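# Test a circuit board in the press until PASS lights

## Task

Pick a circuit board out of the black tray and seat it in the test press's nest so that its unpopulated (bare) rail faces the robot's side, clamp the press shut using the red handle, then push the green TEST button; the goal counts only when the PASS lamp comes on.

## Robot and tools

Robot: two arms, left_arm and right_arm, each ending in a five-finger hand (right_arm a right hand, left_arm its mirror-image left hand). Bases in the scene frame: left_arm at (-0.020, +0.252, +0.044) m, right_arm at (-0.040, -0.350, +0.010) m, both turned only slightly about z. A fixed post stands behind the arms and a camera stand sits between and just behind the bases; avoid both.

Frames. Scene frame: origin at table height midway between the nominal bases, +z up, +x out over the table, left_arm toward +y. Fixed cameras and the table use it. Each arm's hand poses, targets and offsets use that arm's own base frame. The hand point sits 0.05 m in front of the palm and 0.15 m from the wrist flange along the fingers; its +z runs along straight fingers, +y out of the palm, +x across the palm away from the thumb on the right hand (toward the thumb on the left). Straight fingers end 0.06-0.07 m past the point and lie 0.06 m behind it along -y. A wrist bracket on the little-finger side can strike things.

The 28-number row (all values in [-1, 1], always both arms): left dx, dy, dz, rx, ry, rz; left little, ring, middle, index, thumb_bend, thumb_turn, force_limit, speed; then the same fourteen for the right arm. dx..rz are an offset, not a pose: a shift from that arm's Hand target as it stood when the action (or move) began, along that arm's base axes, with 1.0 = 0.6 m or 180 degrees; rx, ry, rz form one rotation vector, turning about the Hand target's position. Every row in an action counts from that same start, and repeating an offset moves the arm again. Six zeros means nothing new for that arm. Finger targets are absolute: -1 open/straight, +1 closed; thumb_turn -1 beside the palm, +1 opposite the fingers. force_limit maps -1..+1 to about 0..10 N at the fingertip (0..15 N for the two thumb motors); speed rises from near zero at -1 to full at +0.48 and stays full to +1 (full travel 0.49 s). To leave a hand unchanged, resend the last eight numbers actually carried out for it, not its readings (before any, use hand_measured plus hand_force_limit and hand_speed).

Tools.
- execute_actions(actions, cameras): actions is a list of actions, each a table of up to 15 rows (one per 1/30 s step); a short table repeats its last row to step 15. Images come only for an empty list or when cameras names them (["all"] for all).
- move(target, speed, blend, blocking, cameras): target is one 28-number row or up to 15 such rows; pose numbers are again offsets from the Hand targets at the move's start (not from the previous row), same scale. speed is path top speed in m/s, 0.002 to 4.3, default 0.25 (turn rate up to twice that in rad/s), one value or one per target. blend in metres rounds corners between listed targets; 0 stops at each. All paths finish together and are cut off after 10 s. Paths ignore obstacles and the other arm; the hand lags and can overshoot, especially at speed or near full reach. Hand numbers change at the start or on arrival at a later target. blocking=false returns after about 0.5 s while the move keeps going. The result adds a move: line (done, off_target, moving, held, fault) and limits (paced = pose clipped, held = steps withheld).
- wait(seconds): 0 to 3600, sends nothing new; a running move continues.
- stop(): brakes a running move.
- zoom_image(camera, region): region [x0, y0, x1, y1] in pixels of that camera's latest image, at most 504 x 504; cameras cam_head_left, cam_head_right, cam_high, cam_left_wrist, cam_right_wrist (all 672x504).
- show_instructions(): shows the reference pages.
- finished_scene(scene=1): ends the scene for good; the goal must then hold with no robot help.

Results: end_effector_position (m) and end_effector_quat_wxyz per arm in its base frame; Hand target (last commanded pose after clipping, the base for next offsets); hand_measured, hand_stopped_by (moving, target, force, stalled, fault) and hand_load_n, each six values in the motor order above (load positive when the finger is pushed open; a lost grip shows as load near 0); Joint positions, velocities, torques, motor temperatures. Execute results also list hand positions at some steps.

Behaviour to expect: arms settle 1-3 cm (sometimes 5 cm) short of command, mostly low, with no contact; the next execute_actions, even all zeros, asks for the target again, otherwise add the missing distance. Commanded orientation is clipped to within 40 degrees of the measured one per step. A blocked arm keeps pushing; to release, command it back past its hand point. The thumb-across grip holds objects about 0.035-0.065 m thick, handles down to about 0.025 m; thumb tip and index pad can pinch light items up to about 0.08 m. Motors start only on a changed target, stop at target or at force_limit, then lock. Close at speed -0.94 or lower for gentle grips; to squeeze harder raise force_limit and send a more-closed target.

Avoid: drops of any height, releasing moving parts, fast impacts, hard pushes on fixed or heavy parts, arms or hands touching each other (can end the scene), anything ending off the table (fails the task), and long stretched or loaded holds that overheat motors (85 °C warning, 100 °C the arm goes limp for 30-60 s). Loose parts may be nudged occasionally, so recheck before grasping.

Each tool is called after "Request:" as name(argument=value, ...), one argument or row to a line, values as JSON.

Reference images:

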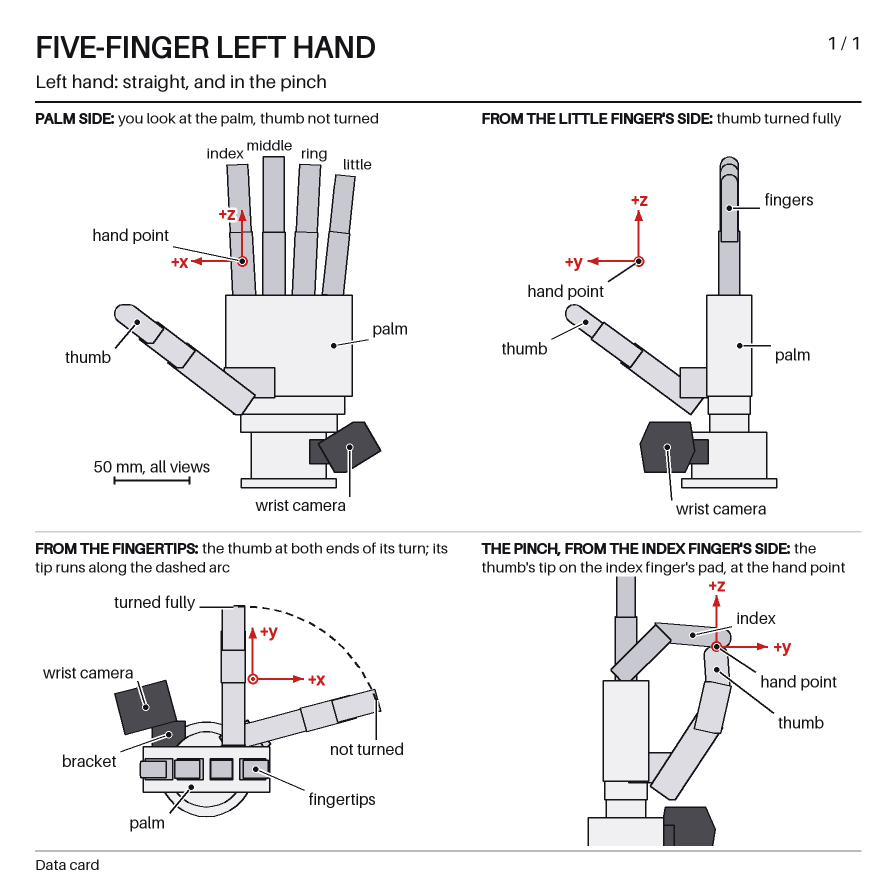

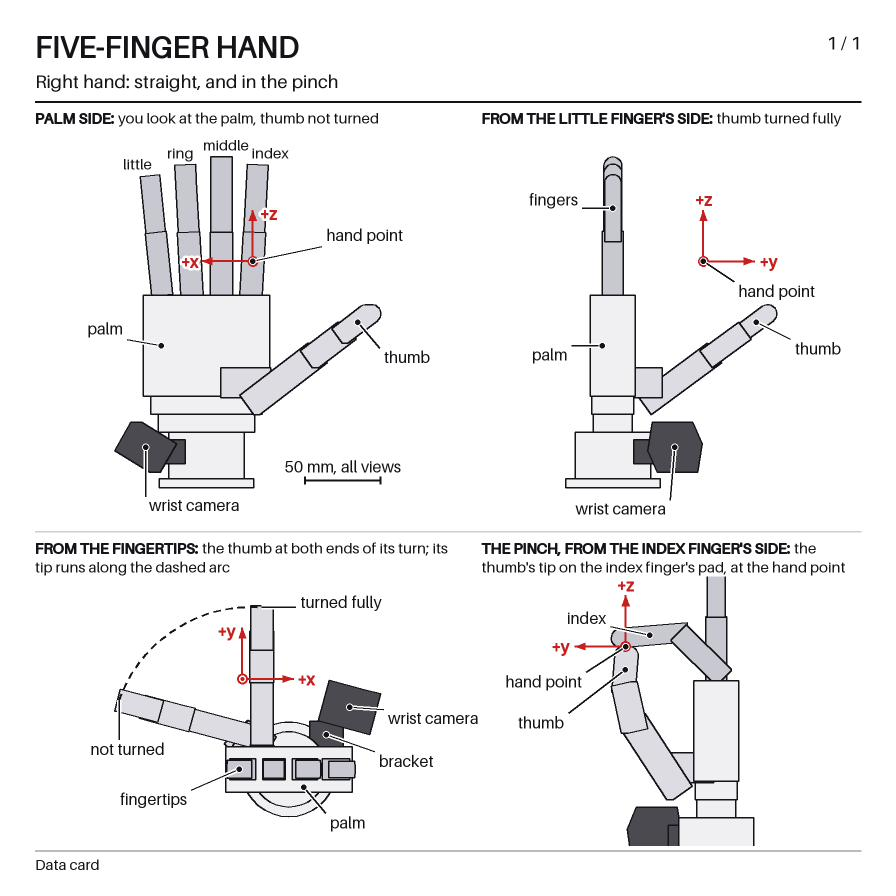

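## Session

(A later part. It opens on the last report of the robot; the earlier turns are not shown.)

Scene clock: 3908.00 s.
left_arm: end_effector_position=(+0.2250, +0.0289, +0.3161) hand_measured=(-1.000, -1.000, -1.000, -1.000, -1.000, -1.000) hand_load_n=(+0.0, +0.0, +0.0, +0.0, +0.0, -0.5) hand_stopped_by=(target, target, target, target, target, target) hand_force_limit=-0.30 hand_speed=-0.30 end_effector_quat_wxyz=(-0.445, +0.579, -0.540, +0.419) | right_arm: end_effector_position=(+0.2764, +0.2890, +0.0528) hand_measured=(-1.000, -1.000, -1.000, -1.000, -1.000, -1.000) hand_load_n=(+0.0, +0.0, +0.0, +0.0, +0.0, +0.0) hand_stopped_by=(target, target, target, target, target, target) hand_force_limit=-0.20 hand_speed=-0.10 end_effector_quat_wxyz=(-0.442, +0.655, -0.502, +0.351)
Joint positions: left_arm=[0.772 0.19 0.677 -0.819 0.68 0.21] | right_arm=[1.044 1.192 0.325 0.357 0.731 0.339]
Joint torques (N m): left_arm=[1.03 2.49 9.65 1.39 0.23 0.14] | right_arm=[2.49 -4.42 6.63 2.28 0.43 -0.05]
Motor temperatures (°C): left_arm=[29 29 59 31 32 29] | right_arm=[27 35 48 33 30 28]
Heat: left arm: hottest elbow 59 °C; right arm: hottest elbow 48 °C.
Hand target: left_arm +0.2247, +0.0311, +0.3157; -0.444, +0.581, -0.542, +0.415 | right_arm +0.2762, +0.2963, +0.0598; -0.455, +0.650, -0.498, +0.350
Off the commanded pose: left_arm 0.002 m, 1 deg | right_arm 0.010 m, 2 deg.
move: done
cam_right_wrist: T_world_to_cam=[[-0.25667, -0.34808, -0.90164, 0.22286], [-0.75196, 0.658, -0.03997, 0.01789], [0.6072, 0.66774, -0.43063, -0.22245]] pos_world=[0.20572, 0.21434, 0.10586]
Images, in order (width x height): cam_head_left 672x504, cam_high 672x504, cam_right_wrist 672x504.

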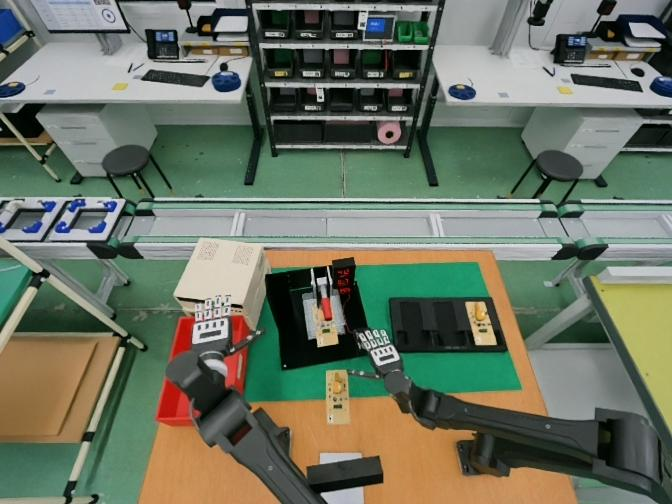

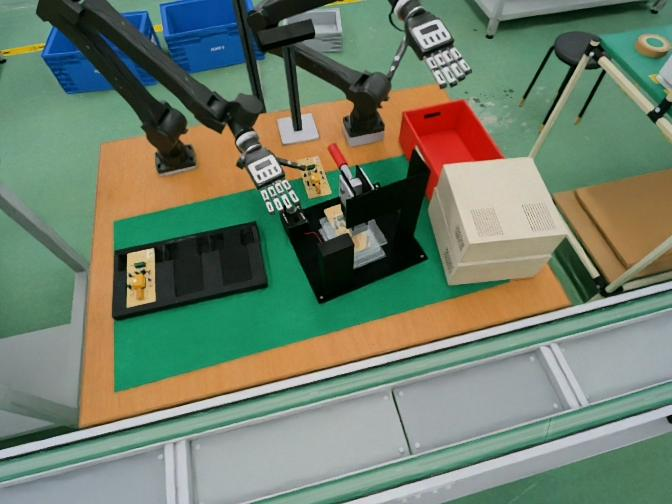

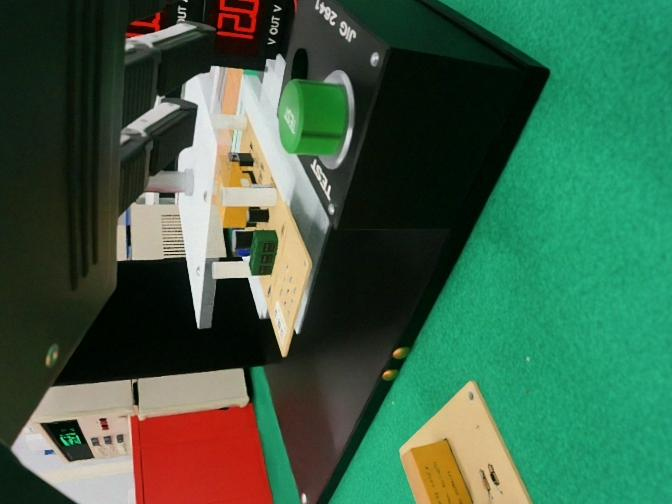

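Request:
move(
  target=[
    [0,0,0,0,0,0,-1,-1,-1,-1,-1,-1,-0.3,-0.3,0.0,0.0,0.1,0,0,0,-1,-1,-1,-1,0.3,-1,-0.2,-0.1],
    [0,0,0,0,0,0,-1,-1,-1,-1,-1,-1,-0.3,-0.3,0.0,0.0,0.1,0,0,0,-1,-1,-1,-1,0.3,1,-0.2,-0.1],
    [0,0,0,0,0,0,-1,-1,-1,-1,-1,-1,-0.3,-0.3,0.0,0.0,0.1,0,0,0,-1,-1,-1,-1,0.9,1,-0.2,-0.1],
    [0,0,0,0,0,0,-1,-1,-1,-1,-1,-1,-0.3,-0.3,0.0,0.0,-0.01,0,0,0,-1,-1,-1,-1,0.9,1,-0.2,-0.1],
  ],
  speed=0.1,
  cameras=["cam_high", "cam_head_left", "cam_right_wrist"],
)

Request:
zoom_image(
  camera="cam_high",
  region=[240, 130, 340, 230],
)

Request:
zoom_image(
  camera="cam_head_left",
  region=[330, 290, 430, 380],
)

Scene clock: 3927.07 s.
left_arm: end_effector_position=(+0.2250, +0.0289, +0.3161) hand_measured=(-1.000, -1.000, -1.000, -1.000, -1.000, -1.000) hand_load_n=(+0.0, +0.0, +0.0, +0.0, +0.0, +0.0) hand_stopped_by=(target, target, target, target, target, target) hand_force_limit=-0.30 hand_speed=-0.30 end_effector_quat_wxyz=(-0.445, +0.579, -0.540, +0.419) | right_arm: end_effector_position=(+0.2762, +0.2896, +0.0469) hand_measured=(-1.000, -1.000, -1.000, -1.000, +0.900, +1.000) hand_load_n=(+0.0, +0.0, +0.0, +0.0, +0.0, +0.0) hand_stopped_by=(target, target, target, target, target, target) hand_force_limit=-0.20 hand_speed=-0.10 end_effector_quat_wxyz=(-0.442, +0.656, -0.502, +0.351)
Joint positions: left_arm=[0.772 0.19 0.677 -0.819 0.68 0.21] | right_arm=[1.045 1.218 0.319 0.389 0.732 0.339]
Joint torques (N m): left_arm=[1.03 2.43 9.66 1.37 0.23 0.13] | right_arm=[2.26 -4.6 6.19 2.26 0.41 -0.02]
Motor temperatures (°C): left_arm=[29 29 59 30 32 29] | right_arm=[27 35 47 33 31 28]
Heat: left arm: hottest elbow 59 °C; right arm: hottest elbow 47 °C.
Hand target: left_arm +0.2247, +0.0311, +0.3157; -0.444, +0.581, -0.542, +0.415 | right_arm +0.2762, +0.2963, +0.0538; -0.454, +0.650, -0.498, +0.350
Off the commanded pose: left_arm 0.002 m, 1 deg | right_arm 0.010 m, 2 deg.
move: done; target 2's new numbers were sent with right_arm's hand 0.032 m and 2 deg from that target; target 3's new numbers were sent with right_arm's hand 0.032 m and 2 deg from that target
cam_right_wrist: T_world_to_cam=[[-0.25607, -0.34855, -0.90163, 0.21766], [-0.75227, 0.6576, -0.04056, 0.01746], [0.60706, 0.66788, -0.4306, -0.22526]] pos_world=[0.20562, 0.21484, 0.09996]
Images, in order (width x height): cam_head_left 672x504, cam_high 672x504, cam_right_wrist 672x504.

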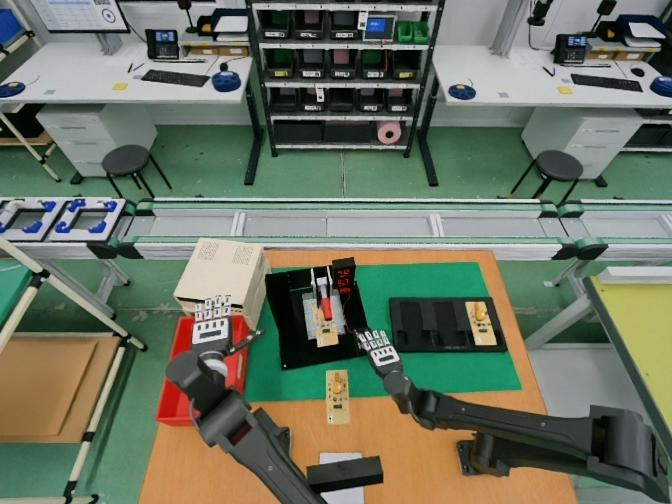

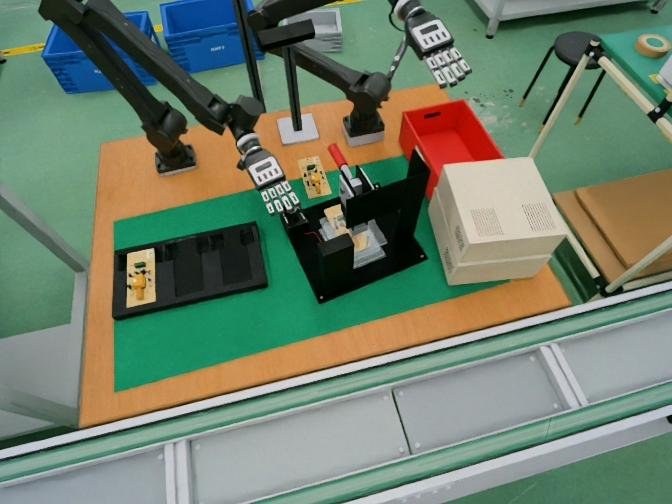

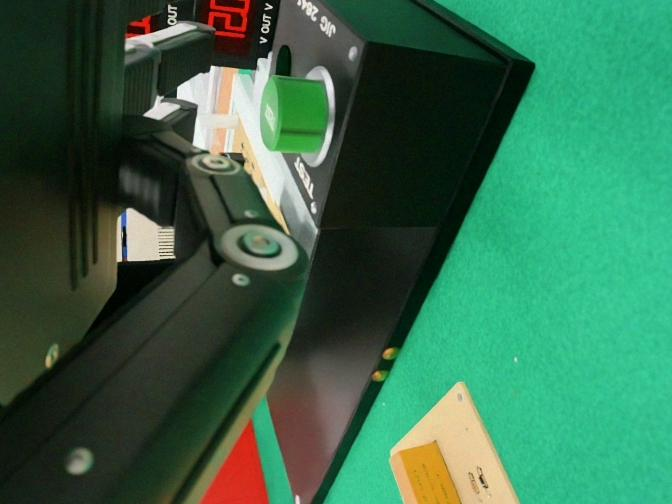

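Scaled by 5.040.

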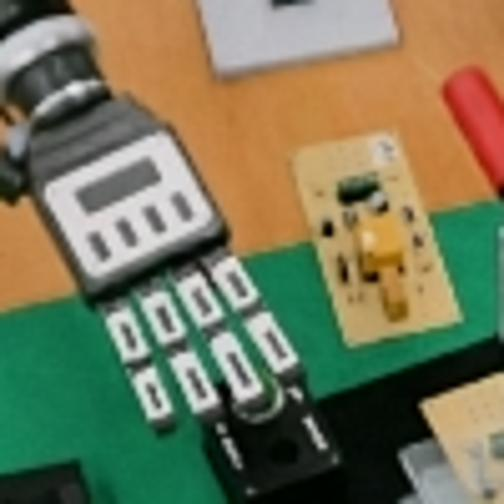

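Scaled by 5.040.

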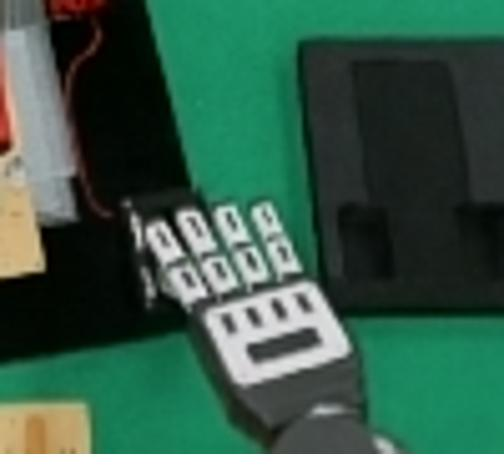

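Request:
move(
  target=[
    [0,0,0,0,0,0,-1,-1,-1,-1,-1,-1,-0.3,-0.3,0.0,0.0,-0.03,0,0,0,-1,-1,-1,-1,0.9,1,-0.2,-0.1],
  ],
  speed=0.03,
  cameras=["cam_right_wrist", "cam_high"],
)

Request:
zoom_image(
  camera="cam_high",
  region=[260, 160, 340, 240],
)

Scene clock: 3934.07 s.
left_arm: end_effector_position=(+0.2250, +0.0289, +0.3161) hand_measured=(-1.000, -1.000, -1.000, -1.000, -1.000, -1.000) hand_load_n=(+0.0, -0.5, +0.0, +0.0, +0.0, +0.0) hand_stopped_by=(target, target, target, target, target, target) hand_force_limit=-0.30 hand_speed=-0.30 end_effector_quat_wxyz=(-0.445, +0.579, -0.540, +0.419) | right_arm: end_effector_position=(+0.2769, +0.2907, +0.0317) hand_measured=(-1.000, -1.000, -1.000, -1.000, +0.900, +1.000) hand_load_n=(+0.0, +0.0, +0.0, +0.0, +0.0, +0.0) hand_stopped_by=(target, target, target, target, target, target) hand_force_limit=-0.20 hand_speed=-0.10 end_effector_quat_wxyz=(-0.445, +0.654, -0.502, +0.351)
Joint positions: left_arm=[0.772 0.19 0.677 -0.819 0.68 0.21] | right_arm=[1.045 1.293 0.302 0.489 0.732 0.339]
Joint torques (N m): left_arm=[0.97 2.49 9.65 1.39 0.23 0.13] | right_arm=[2.67 -4.72 5.57 2.21 0.38 -0.07]
Motor temperatures (°C): left_arm=[29 29 59 30 32 29] | right_arm=[27 34 46 33 31 28]
Heat: left arm: hottest elbow 59 °C; right arm: hottest elbow 46 °C.
Hand target: left_arm +0.2247, +0.0311, +0.3157; -0.444, +0.581, -0.542, +0.415 | right_arm +0.2762, +0.2963, +0.0358; -0.454, +0.650, -0.499, +0.350
Off the commanded pose: left_arm 0.002 m, 1 deg | right_arm 0.007 m, 1 deg.
move: done
cam_right_wrist: T_world_to_cam=[[-0.25285, -0.343, -0.90467, 0.20211], [-0.75213, 0.65785, -0.0392, 0.01647], [0.60857, 0.67052, -0.42432, -0.23436]] pos_world=[0.20611, 0.21563, 0.08404]
Images, in order (width x height): cam_high 672x504, cam_right_wrist 672x504.

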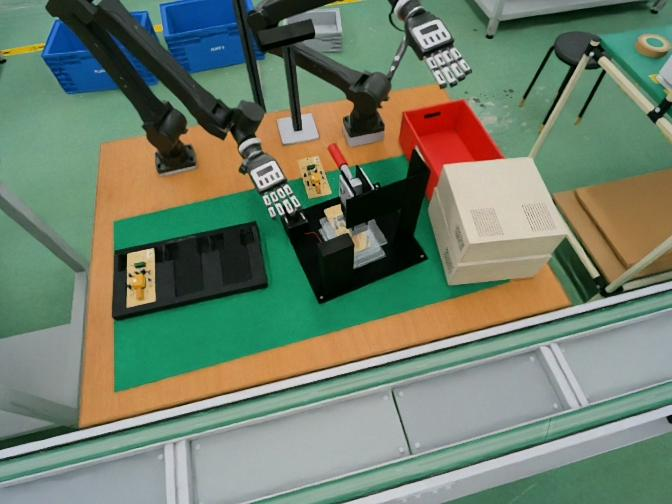

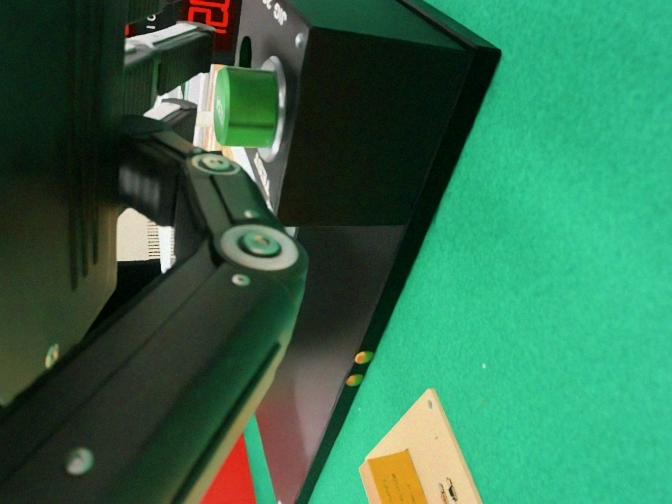

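Scaled by 6.300.

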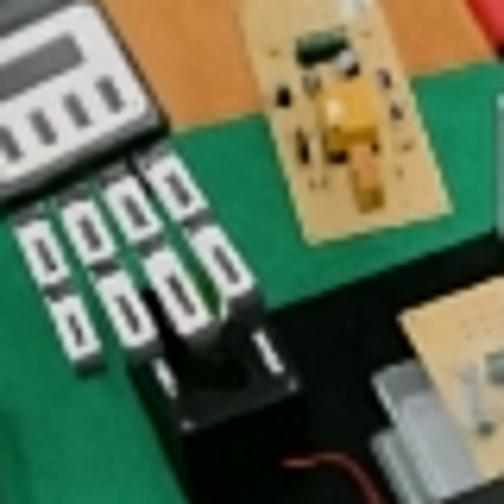

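Request:
move(
  target=[
    [0,0,0,0,0,0,-1,-1,-1,-1,-1,-1,-0.3,-0.3,0.0,0.0,-0.02,0,0,0,-1,-1,-1,-1,0.9,1,-0.2,-0.1],
  ],
  speed=0.03,
  cameras=["cam_right_wrist", "cam_high"],
)

Request:
zoom_image(
  camera="cam_high",
  region=[260, 160, 340, 240],
)

Scene clock: 3946.60 s.
left_arm: end_effector_position=(+0.2250, +0.0289, +0.3161) hand_measured=(-1.000, -1.000, -1.000, -1.000, -1.000, -1.000) hand_load_n=(+0.0, +0.0, +0.0, +0.0, +0.0, +0.0) hand_stopped_by=(target, target, target, target, target, target) hand_force_limit=-0.30 hand_speed=-0.30 end_effector_quat_wxyz=(-0.445, +0.579, -0.540, +0.419) | right_arm: end_effector_position=(+0.2779, +0.2921, +0.0222) hand_measured=(-1.000, -1.000, -1.000, -1.000, +0.900, +1.000) hand_load_n=(+0.0, +0.0, +0.0, +0.0, +0.0, +0.0) hand_stopped_by=(target, target, target, target, target, target) hand_force_limit=-0.20 hand_speed=-0.10 end_effector_quat_wxyz=(-0.447, +0.651, -0.503, +0.351)
Joint positions: left_arm=[0.772 0.19 0.677 -0.819 0.68 0.21] | right_arm=[1.045 1.349 0.294 0.559 0.733 0.339]
Joint torques (N m): left_arm=[0.97 2.49 9.65 1.37 0.23 0.14] | right_arm=[2.02 -4.84 4.9 2.15 0.36 -0.03]
Motor temperatures (°C): left_arm=[29 29 59 30 32 29] | right_arm=[27 34 45 33 31 28]
Heat: left arm: hottest elbow 59 °C; right arm: hottest elbow 45 °C.
Hand target: left_arm +0.2247, +0.0311, +0.3157; -0.444, +0.581, -0.542, +0.415 | right_arm +0.2762, +0.2963, +0.0238; -0.455, +0.650, -0.499, +0.350
Off the commanded pose: left_arm 0.002 m, 1 deg | right_arm 0.005 m, 1 deg.
move: done
cam_right_wrist: T_world_to_cam=[[-0.24943, -0.33727, -0.90776, 0.19172], [-0.75131, 0.65883, -0.03834, 0.01536], [0.61099, 0.67245, -0.41773, -0.24132]] pos_world=[0.20681, 0.21682, 0.07382]
Images, in order (width x height): cam_high 672x504, cam_right_wrist 672x504.

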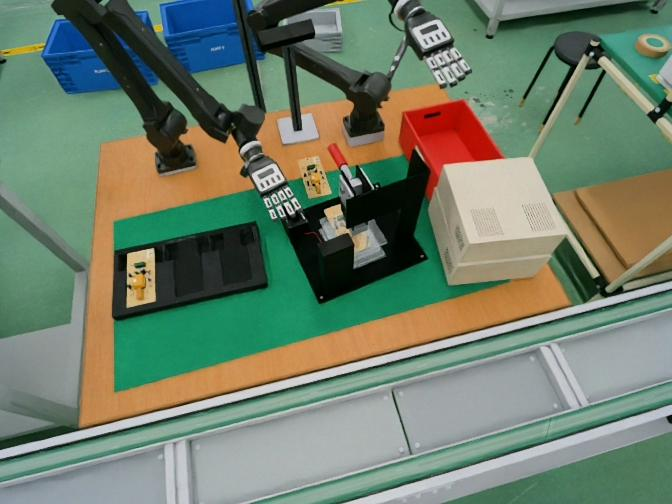

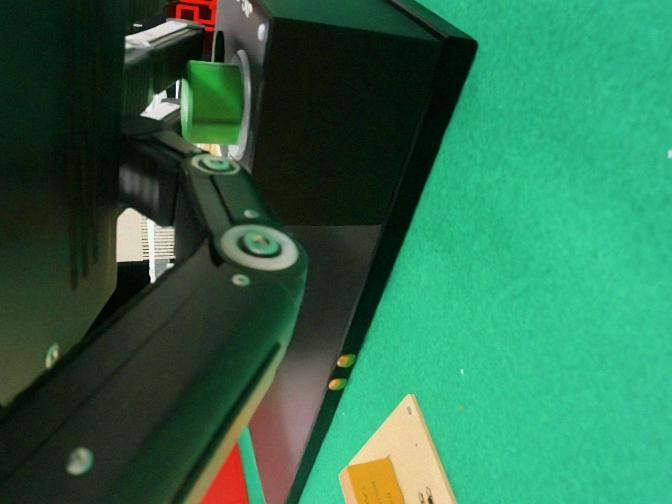

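Scaled by 6.300.

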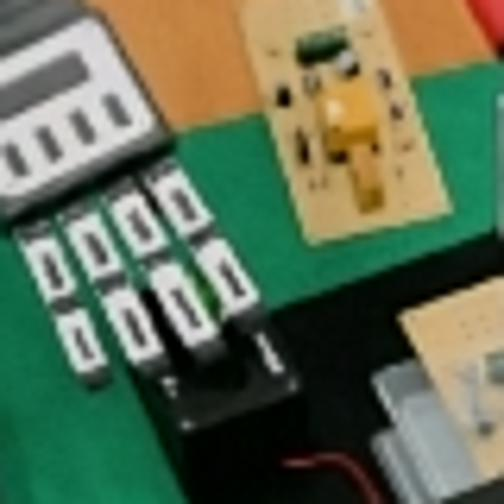

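Request:
move(
  target=[
    [0,0,0,0,0,0,-1,-1,-1,-1,-1,-1,-0.3,-0.3,0.0,0.0,-0.02,0,0,0,-1,-1,-1,-1,0.9,1,-0.2,-0.1],
  ],
  speed=0.03,
  cameras=["cam_right_wrist", "cam_high"],
)

Request:
zoom_image(
  camera="cam_high",
  region=[260, 160, 340, 240],
)

Scene clock: 3950.90 s.
left_arm: end_effector_position=(+0.2250, +0.0289, +0.3161) hand_measured=(-1.000, -1.000, -1.000, -1.000, -1.000, -1.000) hand_load_n=(+0.0, +0.0, +0.0, +0.0, +0.0, -0.5) hand_stopped_by=(target, target, target, target, target, target) hand_force_limit=-0.30 hand_speed=-0.30 end_effector_quat_wxyz=(-0.445, +0.579, -0.540, +0.419) | right_arm: end_effector_position=(+0.2816, +0.2973, +0.0182) hand_measured=(-1.000, -1.000, -1.000, -1.000, +0.900, +1.000) hand_load_n=(+0.0, -0.5, +0.0, +0.0, +0.0, +0.0) hand_stopped_by=(target, target, target, target, target, target) hand_force_limit=-0.20 hand_speed=-0.10 end_effector_quat_wxyz=(-0.457, +0.643, -0.504, +0.351)
Joint positions: left_arm=[0.772 0.19 0.677 -0.819 0.68 0.21] | right_arm=[1.045 1.402 0.294 0.638 0.736 0.339]
Joint torques (N m): left_arm=[0.97 2.49 9.66 1.39 0.23 0.14] | right_arm=[2.67 -4.84 3.97 1.7 0.2 -0.06]
Motor temperatures (°C): left_arm=[29 29 59 30 32 29] | right_arm=[27 34 44 33 31 28]
Heat: left arm: hottest elbow 59 °C; right arm: hottest elbow 44 °C.
Hand target: left_arm +0.2247, +0.0311, +0.3157; -0.444, +0.581, -0.542, +0.415 | right_arm +0.2762, +0.2963, +0.0118; -0.455, +0.650, -0.498, +0.350
Off the commanded pose: left_arm 0.002 m, 1 deg | right_arm 0.008 m, 1 deg.
move: done
cam_right_wrist: T_world_to_cam=[[-0.23767, -0.31728, -0.91807, 0.18161], [-0.74901, 0.66165, -0.03476, 0.01302], [0.61847, 0.67938, -0.3949, -0.25332]] pos_world=[0.20958, 0.2211, 0.06715]
Images, in order (width x height): cam_high 672x504, cam_right_wrist 672x504.

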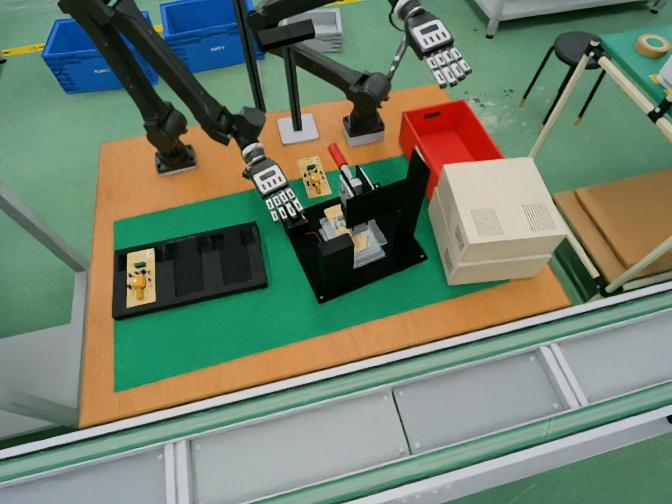

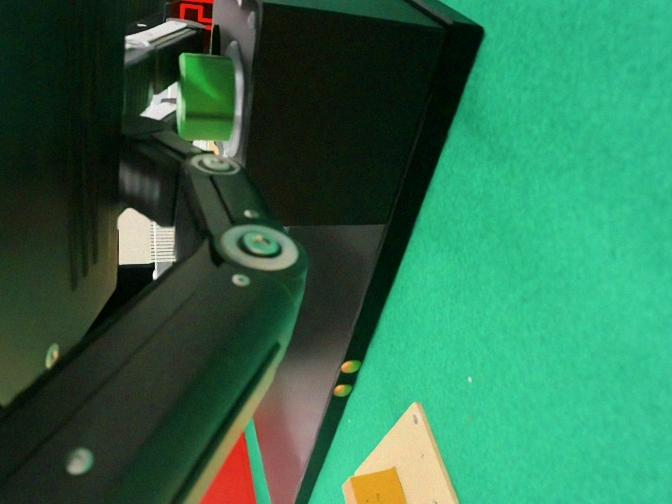

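Scaled by 6.300.

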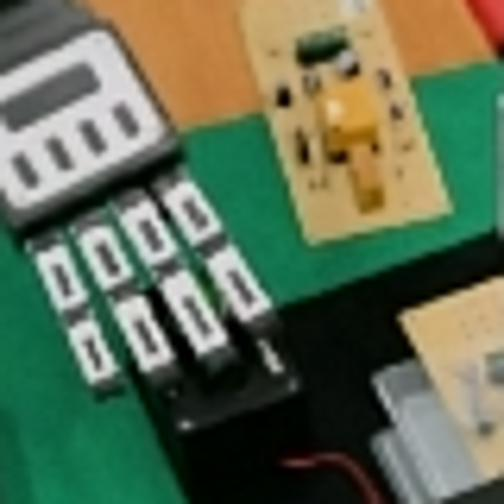

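Request:
move(
  target=[
    [0,0,0,0,0,0,-1,-1,-1,-1,-1,-1,-0.3,-0.3,0.0,0.0,-0.03,0,0,0,-1,-1,-1,-1,0.9,1,-0.2,-0.1],
  ],
  speed=0.03,
  cameras=["cam_right_wrist", "cam_high", "cam_head_left"],
)

Request:
zoom_image(
  camera="cam_high",
  region=[260, 160, 340, 240],
)

Request:
zoom_image(
  camera="cam_right_wrist",
  region=[110, 0, 310, 180],
)

Scene clock: 3956.27 s.
left_arm: end_effector_position=(+0.2250, +0.0289, +0.3161) hand_measured=(-1.000, -1.000, -1.000, -1.000, -1.000, -1.000) hand_load_n=(+0.0, +0.0, +0.0, +0.0, +0.0, +0.0) hand_stopped_by=(target, target, target, target, target, target) hand_force_limit=-0.30 hand_speed=-0.30 end_effector_quat_wxyz=(-0.445, +0.579, -0.540, +0.419) | right_arm: end_effector_position=(+0.2859, +0.3021, +0.0120) hand_measured=(-1.000, -1.000, -1.000, -1.000, +0.900, +1.000) hand_load_n=(+0.0, +0.5, +0.5, +0.0, +0.0, +0.0) hand_stopped_by=(target, target, target, target, target, target) hand_force_limit=-0.20 hand_speed=-0.10 end_effector_quat_wxyz=(-0.472, +0.630, -0.507, +0.351)
Joint positions: left_arm=[0.772 0.19 0.677 -0.819 0.68 0.21] | right_arm=[1.045 1.48 0.29 0.759 0.744 0.339]
Joint torques (N m): left_arm=[1.03 2.49 9.66 1.39 0.23 0.14] | right_arm=[2.26 -3.96 3.17 1.18 -0.09 -0.03]
Motor temperatures (°C): left_arm=[29 29 59 30 32 29] | right_arm=[27 34 43 33 31 28]
Heat: left arm: hottest elbow 59 °C; right arm: hottest elbow 43 °C.
Hand target: left_arm +0.2247, +0.0311, +0.3157; -0.444, +0.581, -0.542, +0.415 | right_arm +0.2762, +0.2963, -0.0062; -0.454, +0.650, -0.498, +0.350
Off the commanded pose: left_arm 0.002 m, 1 deg | right_arm 0.021 m, 3 deg.
move: off_target (right_arm)
cam_right_wrist: T_world_to_cam=[[-0.21919, -0.28644, -0.93269, 0.16409], [-0.74373, 0.6678, -0.03031, 0.00941], [0.63153, 0.68702, -0.35941, -0.26821]] pos_world=[0.21235, 0.22498, 0.05693]
Images, in order (width x height): cam_head_left 672x504, cam_high 672x504, cam_right_wrist 672x504.

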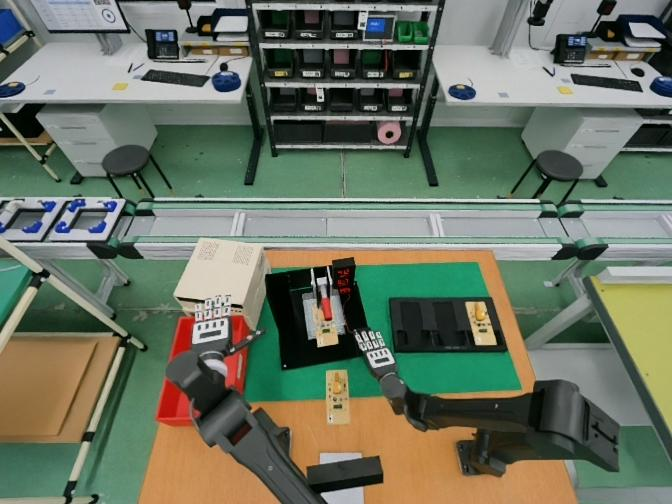

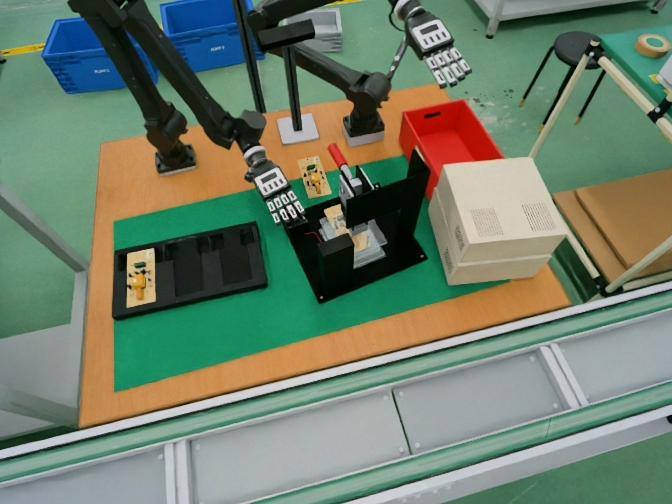

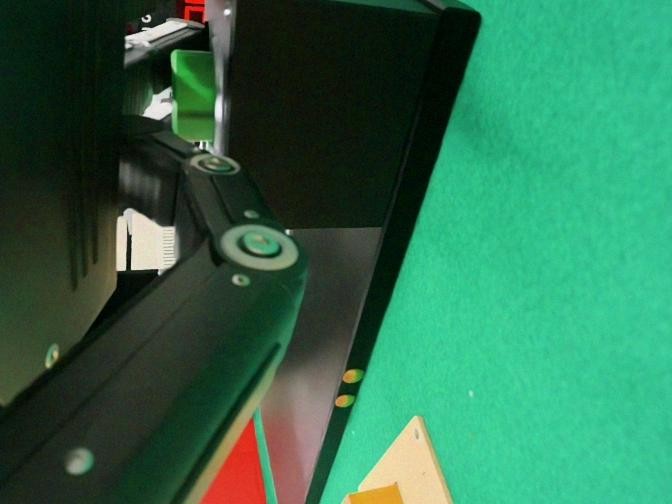

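Scaled by 6.300.

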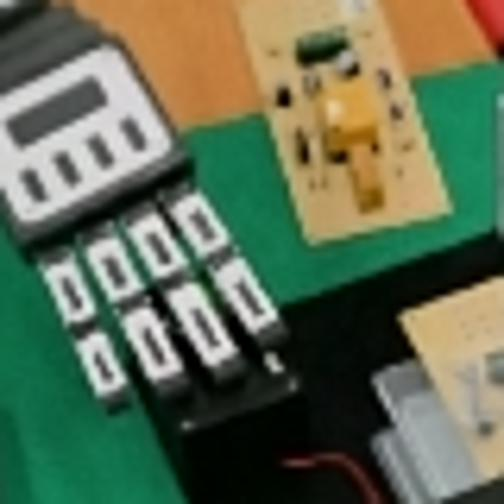

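Scaled by 2.520.

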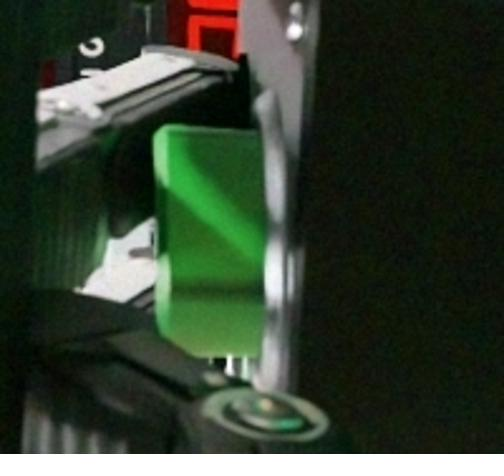

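Request:
move(
  target=[
    [0,0,0,0,0,0,-1,-1,-1,-1,-1,-1,-0.3,-0.3,0.0,0.0,-0.025,0,0,0,-1,-1,-1,-1,0.9,1,-0.2,-0.1],
  ],
  speed=0.03,
  cameras=["cam_right_wrist"],
)

Request:
move(
  target=[
    [0,0,0,0,0,0,-1,-1,-1,-1,-1,-1,-0.3,-0.3,-0.02,0.0,0.15,0,0,0,-1,-1,-1,-1,0.9,1,-0.2,-0.1],
  ],
  speed=0.08,
  cameras=["cam_right_wrist", "cam_high", "cam_head_left"],
)

Request:
zoom_image(
  camera="cam_high",
  region=[260, 160, 340, 240],
)

Scene clock: 3966.33 s.
left_arm: end_effector_position=(+0.2250, +0.0289, +0.3161) hand_measured=(-1.000, -1.000, -1.000, -1.000, -1.000, -1.000) hand_load_n=(+0.0, +0.0, -0.5, +0.0, +0.0, -0.5) hand_stopped_by=(target, target, target, target, target, target) hand_force_limit=-0.30 hand_speed=-0.30 end_effector_quat_wxyz=(-0.445, +0.579, -0.540, +0.419) | right_arm: end_effector_position=(+0.2895, +0.3056, +0.0087) hand_measured=(-1.000, -1.000, -1.000, -1.000, +0.900, +1.000) hand_load_n=(+0.0, +0.5, +0.0, +0.0, +0.0, +0.0) hand_stopped_by=(target, target, target, target, target, target) hand_force_limit=-0.20 hand_speed=-0.10 end_effector_quat_wxyz=(-0.485, +0.618, -0.509, +0.352)
Joint positions: left_arm=[0.772 0.19 0.677 -0.819 0.68 0.21] | right_arm=[1.045 1.542 0.287 0.86 0.752 0.339]
Joint torques (N m): left_arm=[1.03 2.49 9.63 1.39 0.23 0.13] | right_arm=[2.43 -3.43 2.4 0.25 -0.38 -0.07]
Motor temperatures (°C): left_arm=[29 29 59 30 32 29] | right_arm=[27 34 42 33 31 28]
Heat: left arm: hottest elbow 59 °C; right arm: hottest elbow 42 °C.
Hand target: left_arm +0.2247, +0.0311, +0.3157; -0.444, +0.581, -0.542, +0.415 | right_arm +0.2762, +0.2963, -0.0212; -0.455, +0.650, -0.498, +0.350
Off the commanded pose: left_arm 0.002 m, 1 deg | right_arm 0.034 m, 5 deg.
move: off_target (right_arm)
cam_right_wrist: T_world_to_cam=[[-0.2015, -0.25693, -0.94519, 0.14881], [-0.73821, 0.67407, -0.02586, 0.00617], [0.64377, 0.69254, -0.3255, -0.27955]] pos_world=[0.21451, 0.22767, 0.04982]

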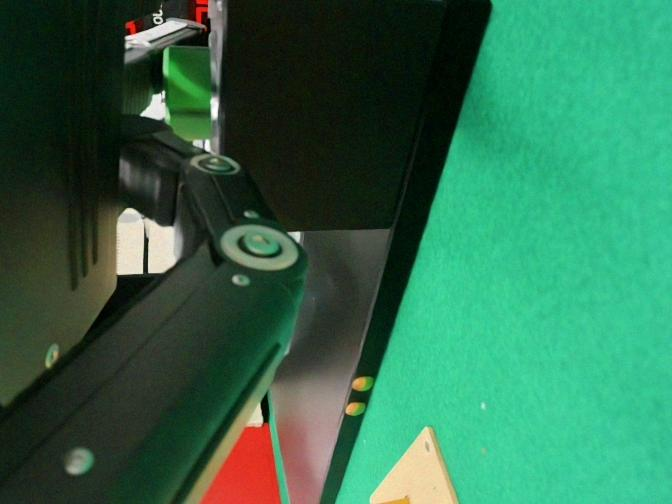

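Scene clock: 3968.20 s.
left_arm: end_effector_position=(+0.2250, +0.0289, +0.3161) hand_measured=(-1.000, -1.000, -1.000, -1.000, -1.000, -1.000) hand_load_n=(+0.0, +0.0, -0.5, +0.0, +0.0, +0.0) hand_stopped_by=(target, target, target, target, target, target) hand_force_limit=-0.30 hand_speed=-0.30 end_effector_quat_wxyz=(-0.445, +0.579, -0.540, +0.419) | right_arm: end_effector_position=(+0.2585, +0.2772, +0.0486) hand_measured=(-1.000, -1.000, -1.000, -1.000, +0.900, +1.000) hand_load_n=(+0.0, +0.0, +0.0, +0.0, +0.0, +0.0) hand_stopped_by=(target, target, target, target, target, target) hand_force_limit=-0.20 hand_speed=-0.10 end_effector_quat_wxyz=(-0.435, +0.664, -0.492, +0.357)
Joint positions: left_arm=[0.772 0.19 0.677 -0.819 0.68 0.21] | right_arm=[1.087 1.138 0.285 0.319 0.767 0.339]
Joint torques (N m): left_arm=[1.08 2.43 9.66 1.39 0.23 0.13] | right_arm=[2.49 -4.25 9.35 0.58 0.43 0.21]
Motor temperatures (°C): left_arm=[29 29 59 30 32 29] | right_arm=[27 34 42 33 31 28]
Heat: left arm: hottest elbow 59 °C; right arm: hottest elbow 42 °C.
Hand target: left_arm +0.2247, +0.0311, +0.3157; -0.444, +0.581, -0.542, +0.415 | right_arm +0.2642, +0.2964, +0.0688; -0.455, +0.650, -0.498, +0.350
Off the commanded pose: left_arm 0.002 m, 1 deg | right_arm 0.028 m, 3 deg.
move: off_target (right_arm)
cam_right_wrist: T_world_to_cam=[[-0.24919, -0.37781, -0.89172, 0.21617], [-0.75916, 0.64791, -0.06237, 0.0179], [0.60132, 0.66142, -0.44827, -0.20136]] pos_world=[0.18854, 0.20325, 0.10361]
Images, in order (width x height): cam_head_left 672x504, cam_high 672x504, cam_right_wrist 672x504.

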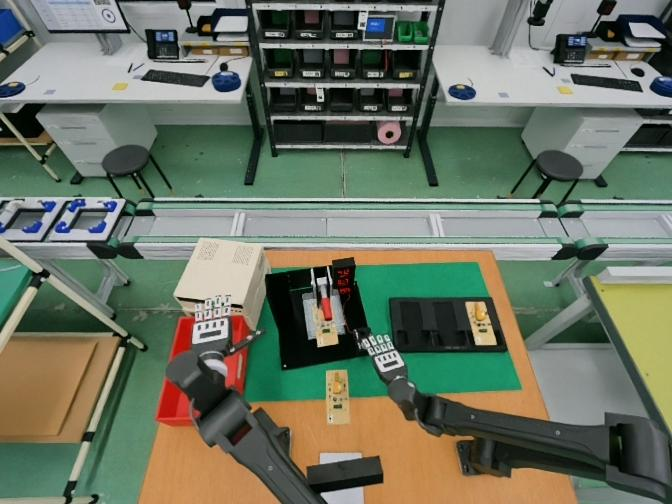

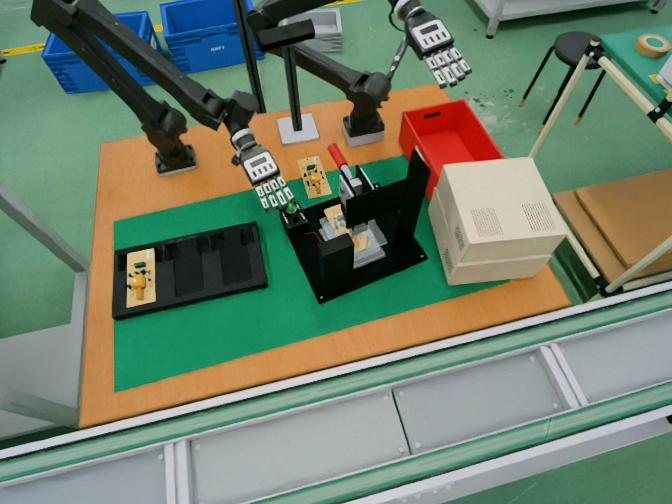

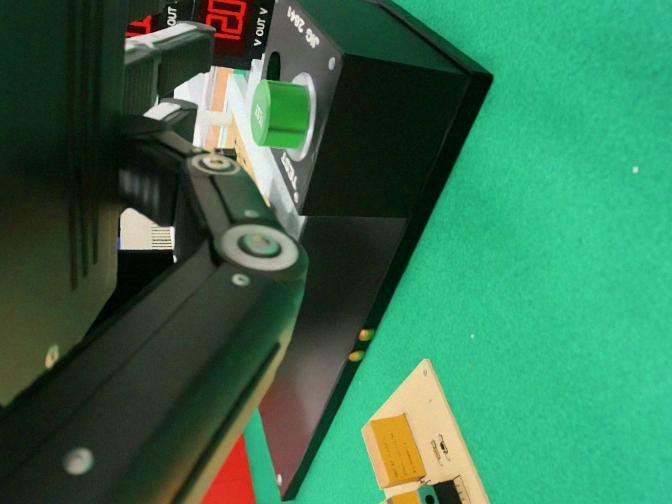

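Scaled by 6.300.

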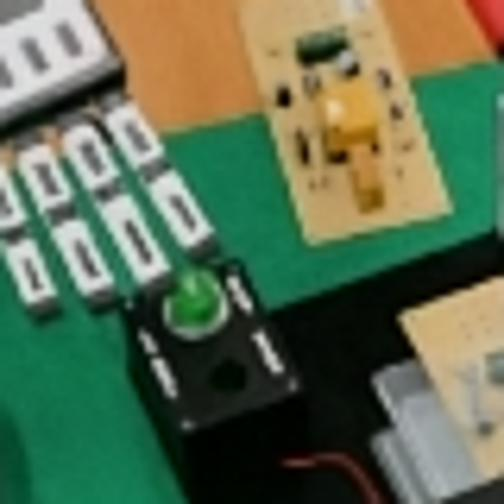

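Request:
move(
  target=[
    [0,0,0,0,0,0,-1,-1,-1,-1,-1,-1,-0.3,-0.3,0.04,0.03,0.09,0,0,0,-1,-1,-1,-1,-1,-1,-0.2,-0.3],
  ],
  speed=0.1,
  cameras=["cam_right_wrist"],
)

Request:
zoom_image(
  camera="cam_right_wrist",
  region=[280, 60, 480, 350],
)

Request:
zoom_image(
  camera="cam_right_wrist",
  region=[180, 120, 380, 280],
)

Scene clock: 3979.23 s.
left_arm: end_effector_position=(+0.2250, +0.0289, +0.3161) hand_measured=(-1.000, -1.000, -1.000, -1.000, -1.000, -1.000) hand_load_n=(+0.0, +0.0, +0.0, +0.0, +0.0, -0.5) hand_stopped_by=(target, target, target, target, target, target) hand_force_limit=-0.30 hand_speed=-0.30 end_effector_quat_wxyz=(-0.445, +0.579, -0.540, +0.419) | right_arm: end_effector_position=(+0.2784, +0.2984, +0.0962) hand_measured=(-1.000, -1.000, -1.000, -1.000, -1.000, -1.000) hand_load_n=(+0.0, +0.0, +0.0, +0.0, +0.0, +0.0) hand_stopped_by=(target, target, target, target, target, target) hand_force_limit=-0.20 hand_speed=-0.30 end_effector_quat_wxyz=(-0.437, +0.660, -0.499, +0.352)
Joint positions: left_arm=[0.772 0.19 0.677 -0.819 0.68 0.21] | right_arm=[1.055 1.074 0.415 0.134 0.738 0.339]
Joint torques (N m): left_arm=[1.08 2.43 9.65 1.37 0.22 0.13] | right_arm=[1.32 -4.78 11.29 0.7 0.01 -0.09]
Motor temperatures (°C): left_arm=[29 29 59 30 32 29] | right_arm=[27 34 44 33 31 28]
Heat: left arm: hottest elbow 59 °C; right arm: hottest elbow 44 °C.
Hand target: left_arm +0.2247, +0.0311, +0.3157; -0.444, +0.581, -0.542, +0.415 | right_arm +0.2882, +0.3143, +0.1228; -0.454, +0.650, -0.498, +0.350
Off the commanded pose: left_arm 0.002 m, 1 deg | right_arm 0.033 m, 2 deg.
move: off_target (right_arm)
cam_right_wrist: T_world_to_cam=[[-0.25889, -0.36176, -0.8956, 0.26978], [-0.75493, 0.65419, -0.04602, 0.01749], [0.60254, 0.6642, -0.44247, -0.20776]] pos_world=[0.20823, 0.22415, 0.1505]

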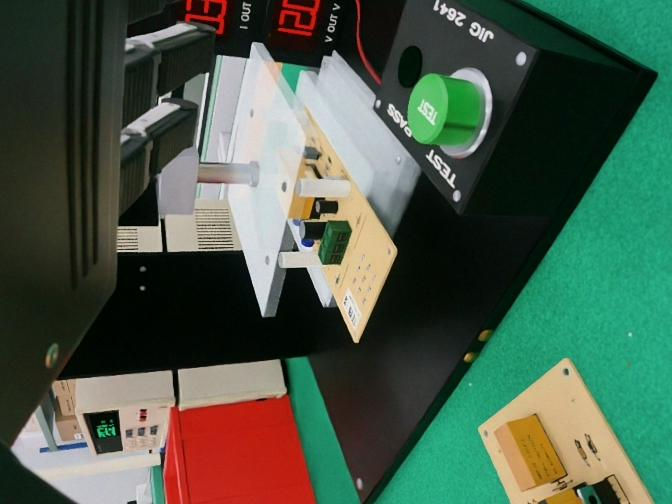

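Scaled by 1.738.

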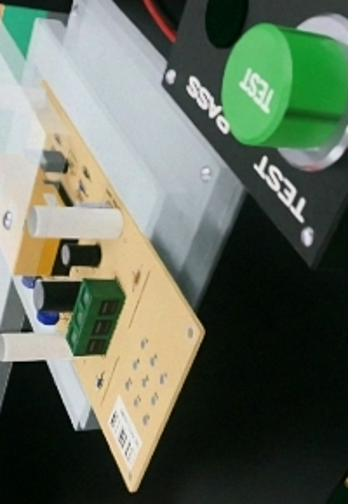

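Scaled by 2.520.

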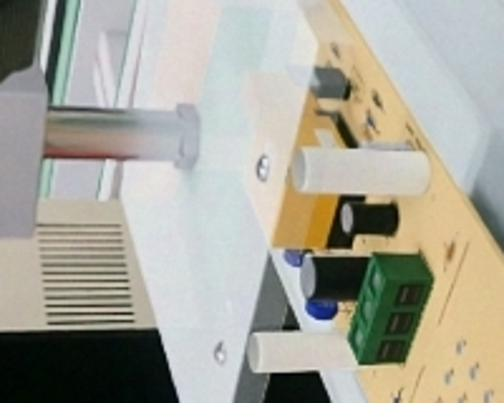

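Request:
zoom_image(
  camera="cam_right_wrist",
  region=[330, 150, 410, 240],
)

Request:
zoom_image(
  camera="cam_right_wrist",
  region=[295, 60, 365, 140],
)

Request:
zoom_image(
  camera="cam_right_wrist",
  region=[280, 240, 360, 330],
)

Scaled by 5.600.

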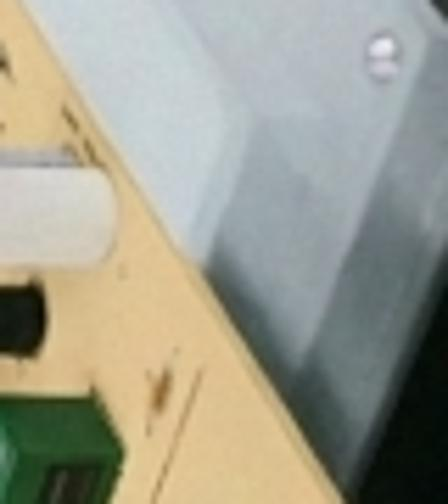

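Scaled by 6.300.

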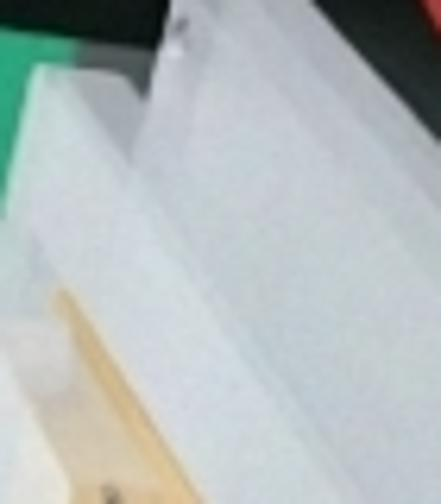

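Scaled by 5.600.

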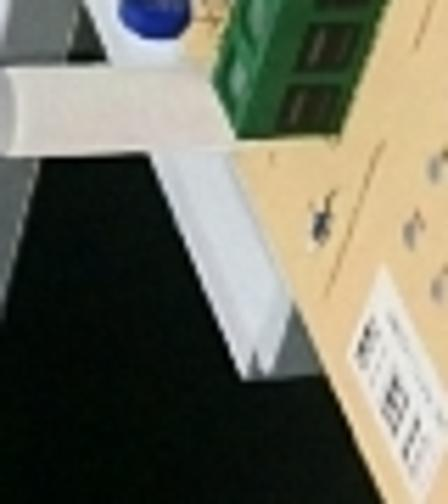

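Request:
zoom_image(
  camera="cam_right_wrist",
  region=[285, 50, 345, 120],
)

Request:
zoom_image(
  camera="cam_right_wrist",
  region=[230, 40, 340, 150],
)

Scaled by 7.200.

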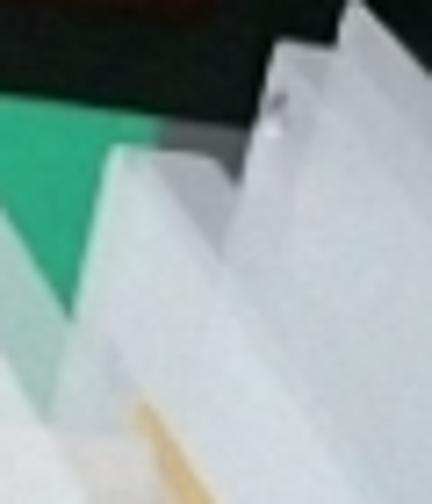

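Scaled by 4.582.

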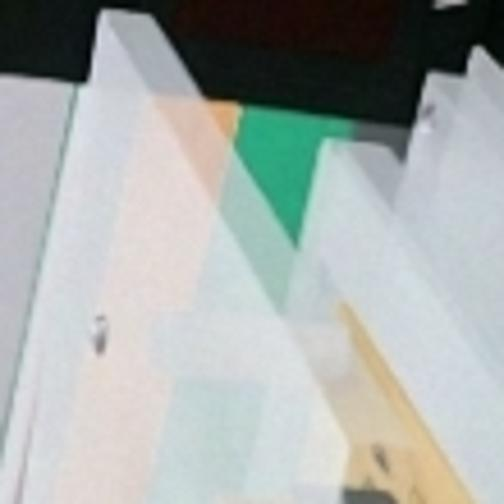

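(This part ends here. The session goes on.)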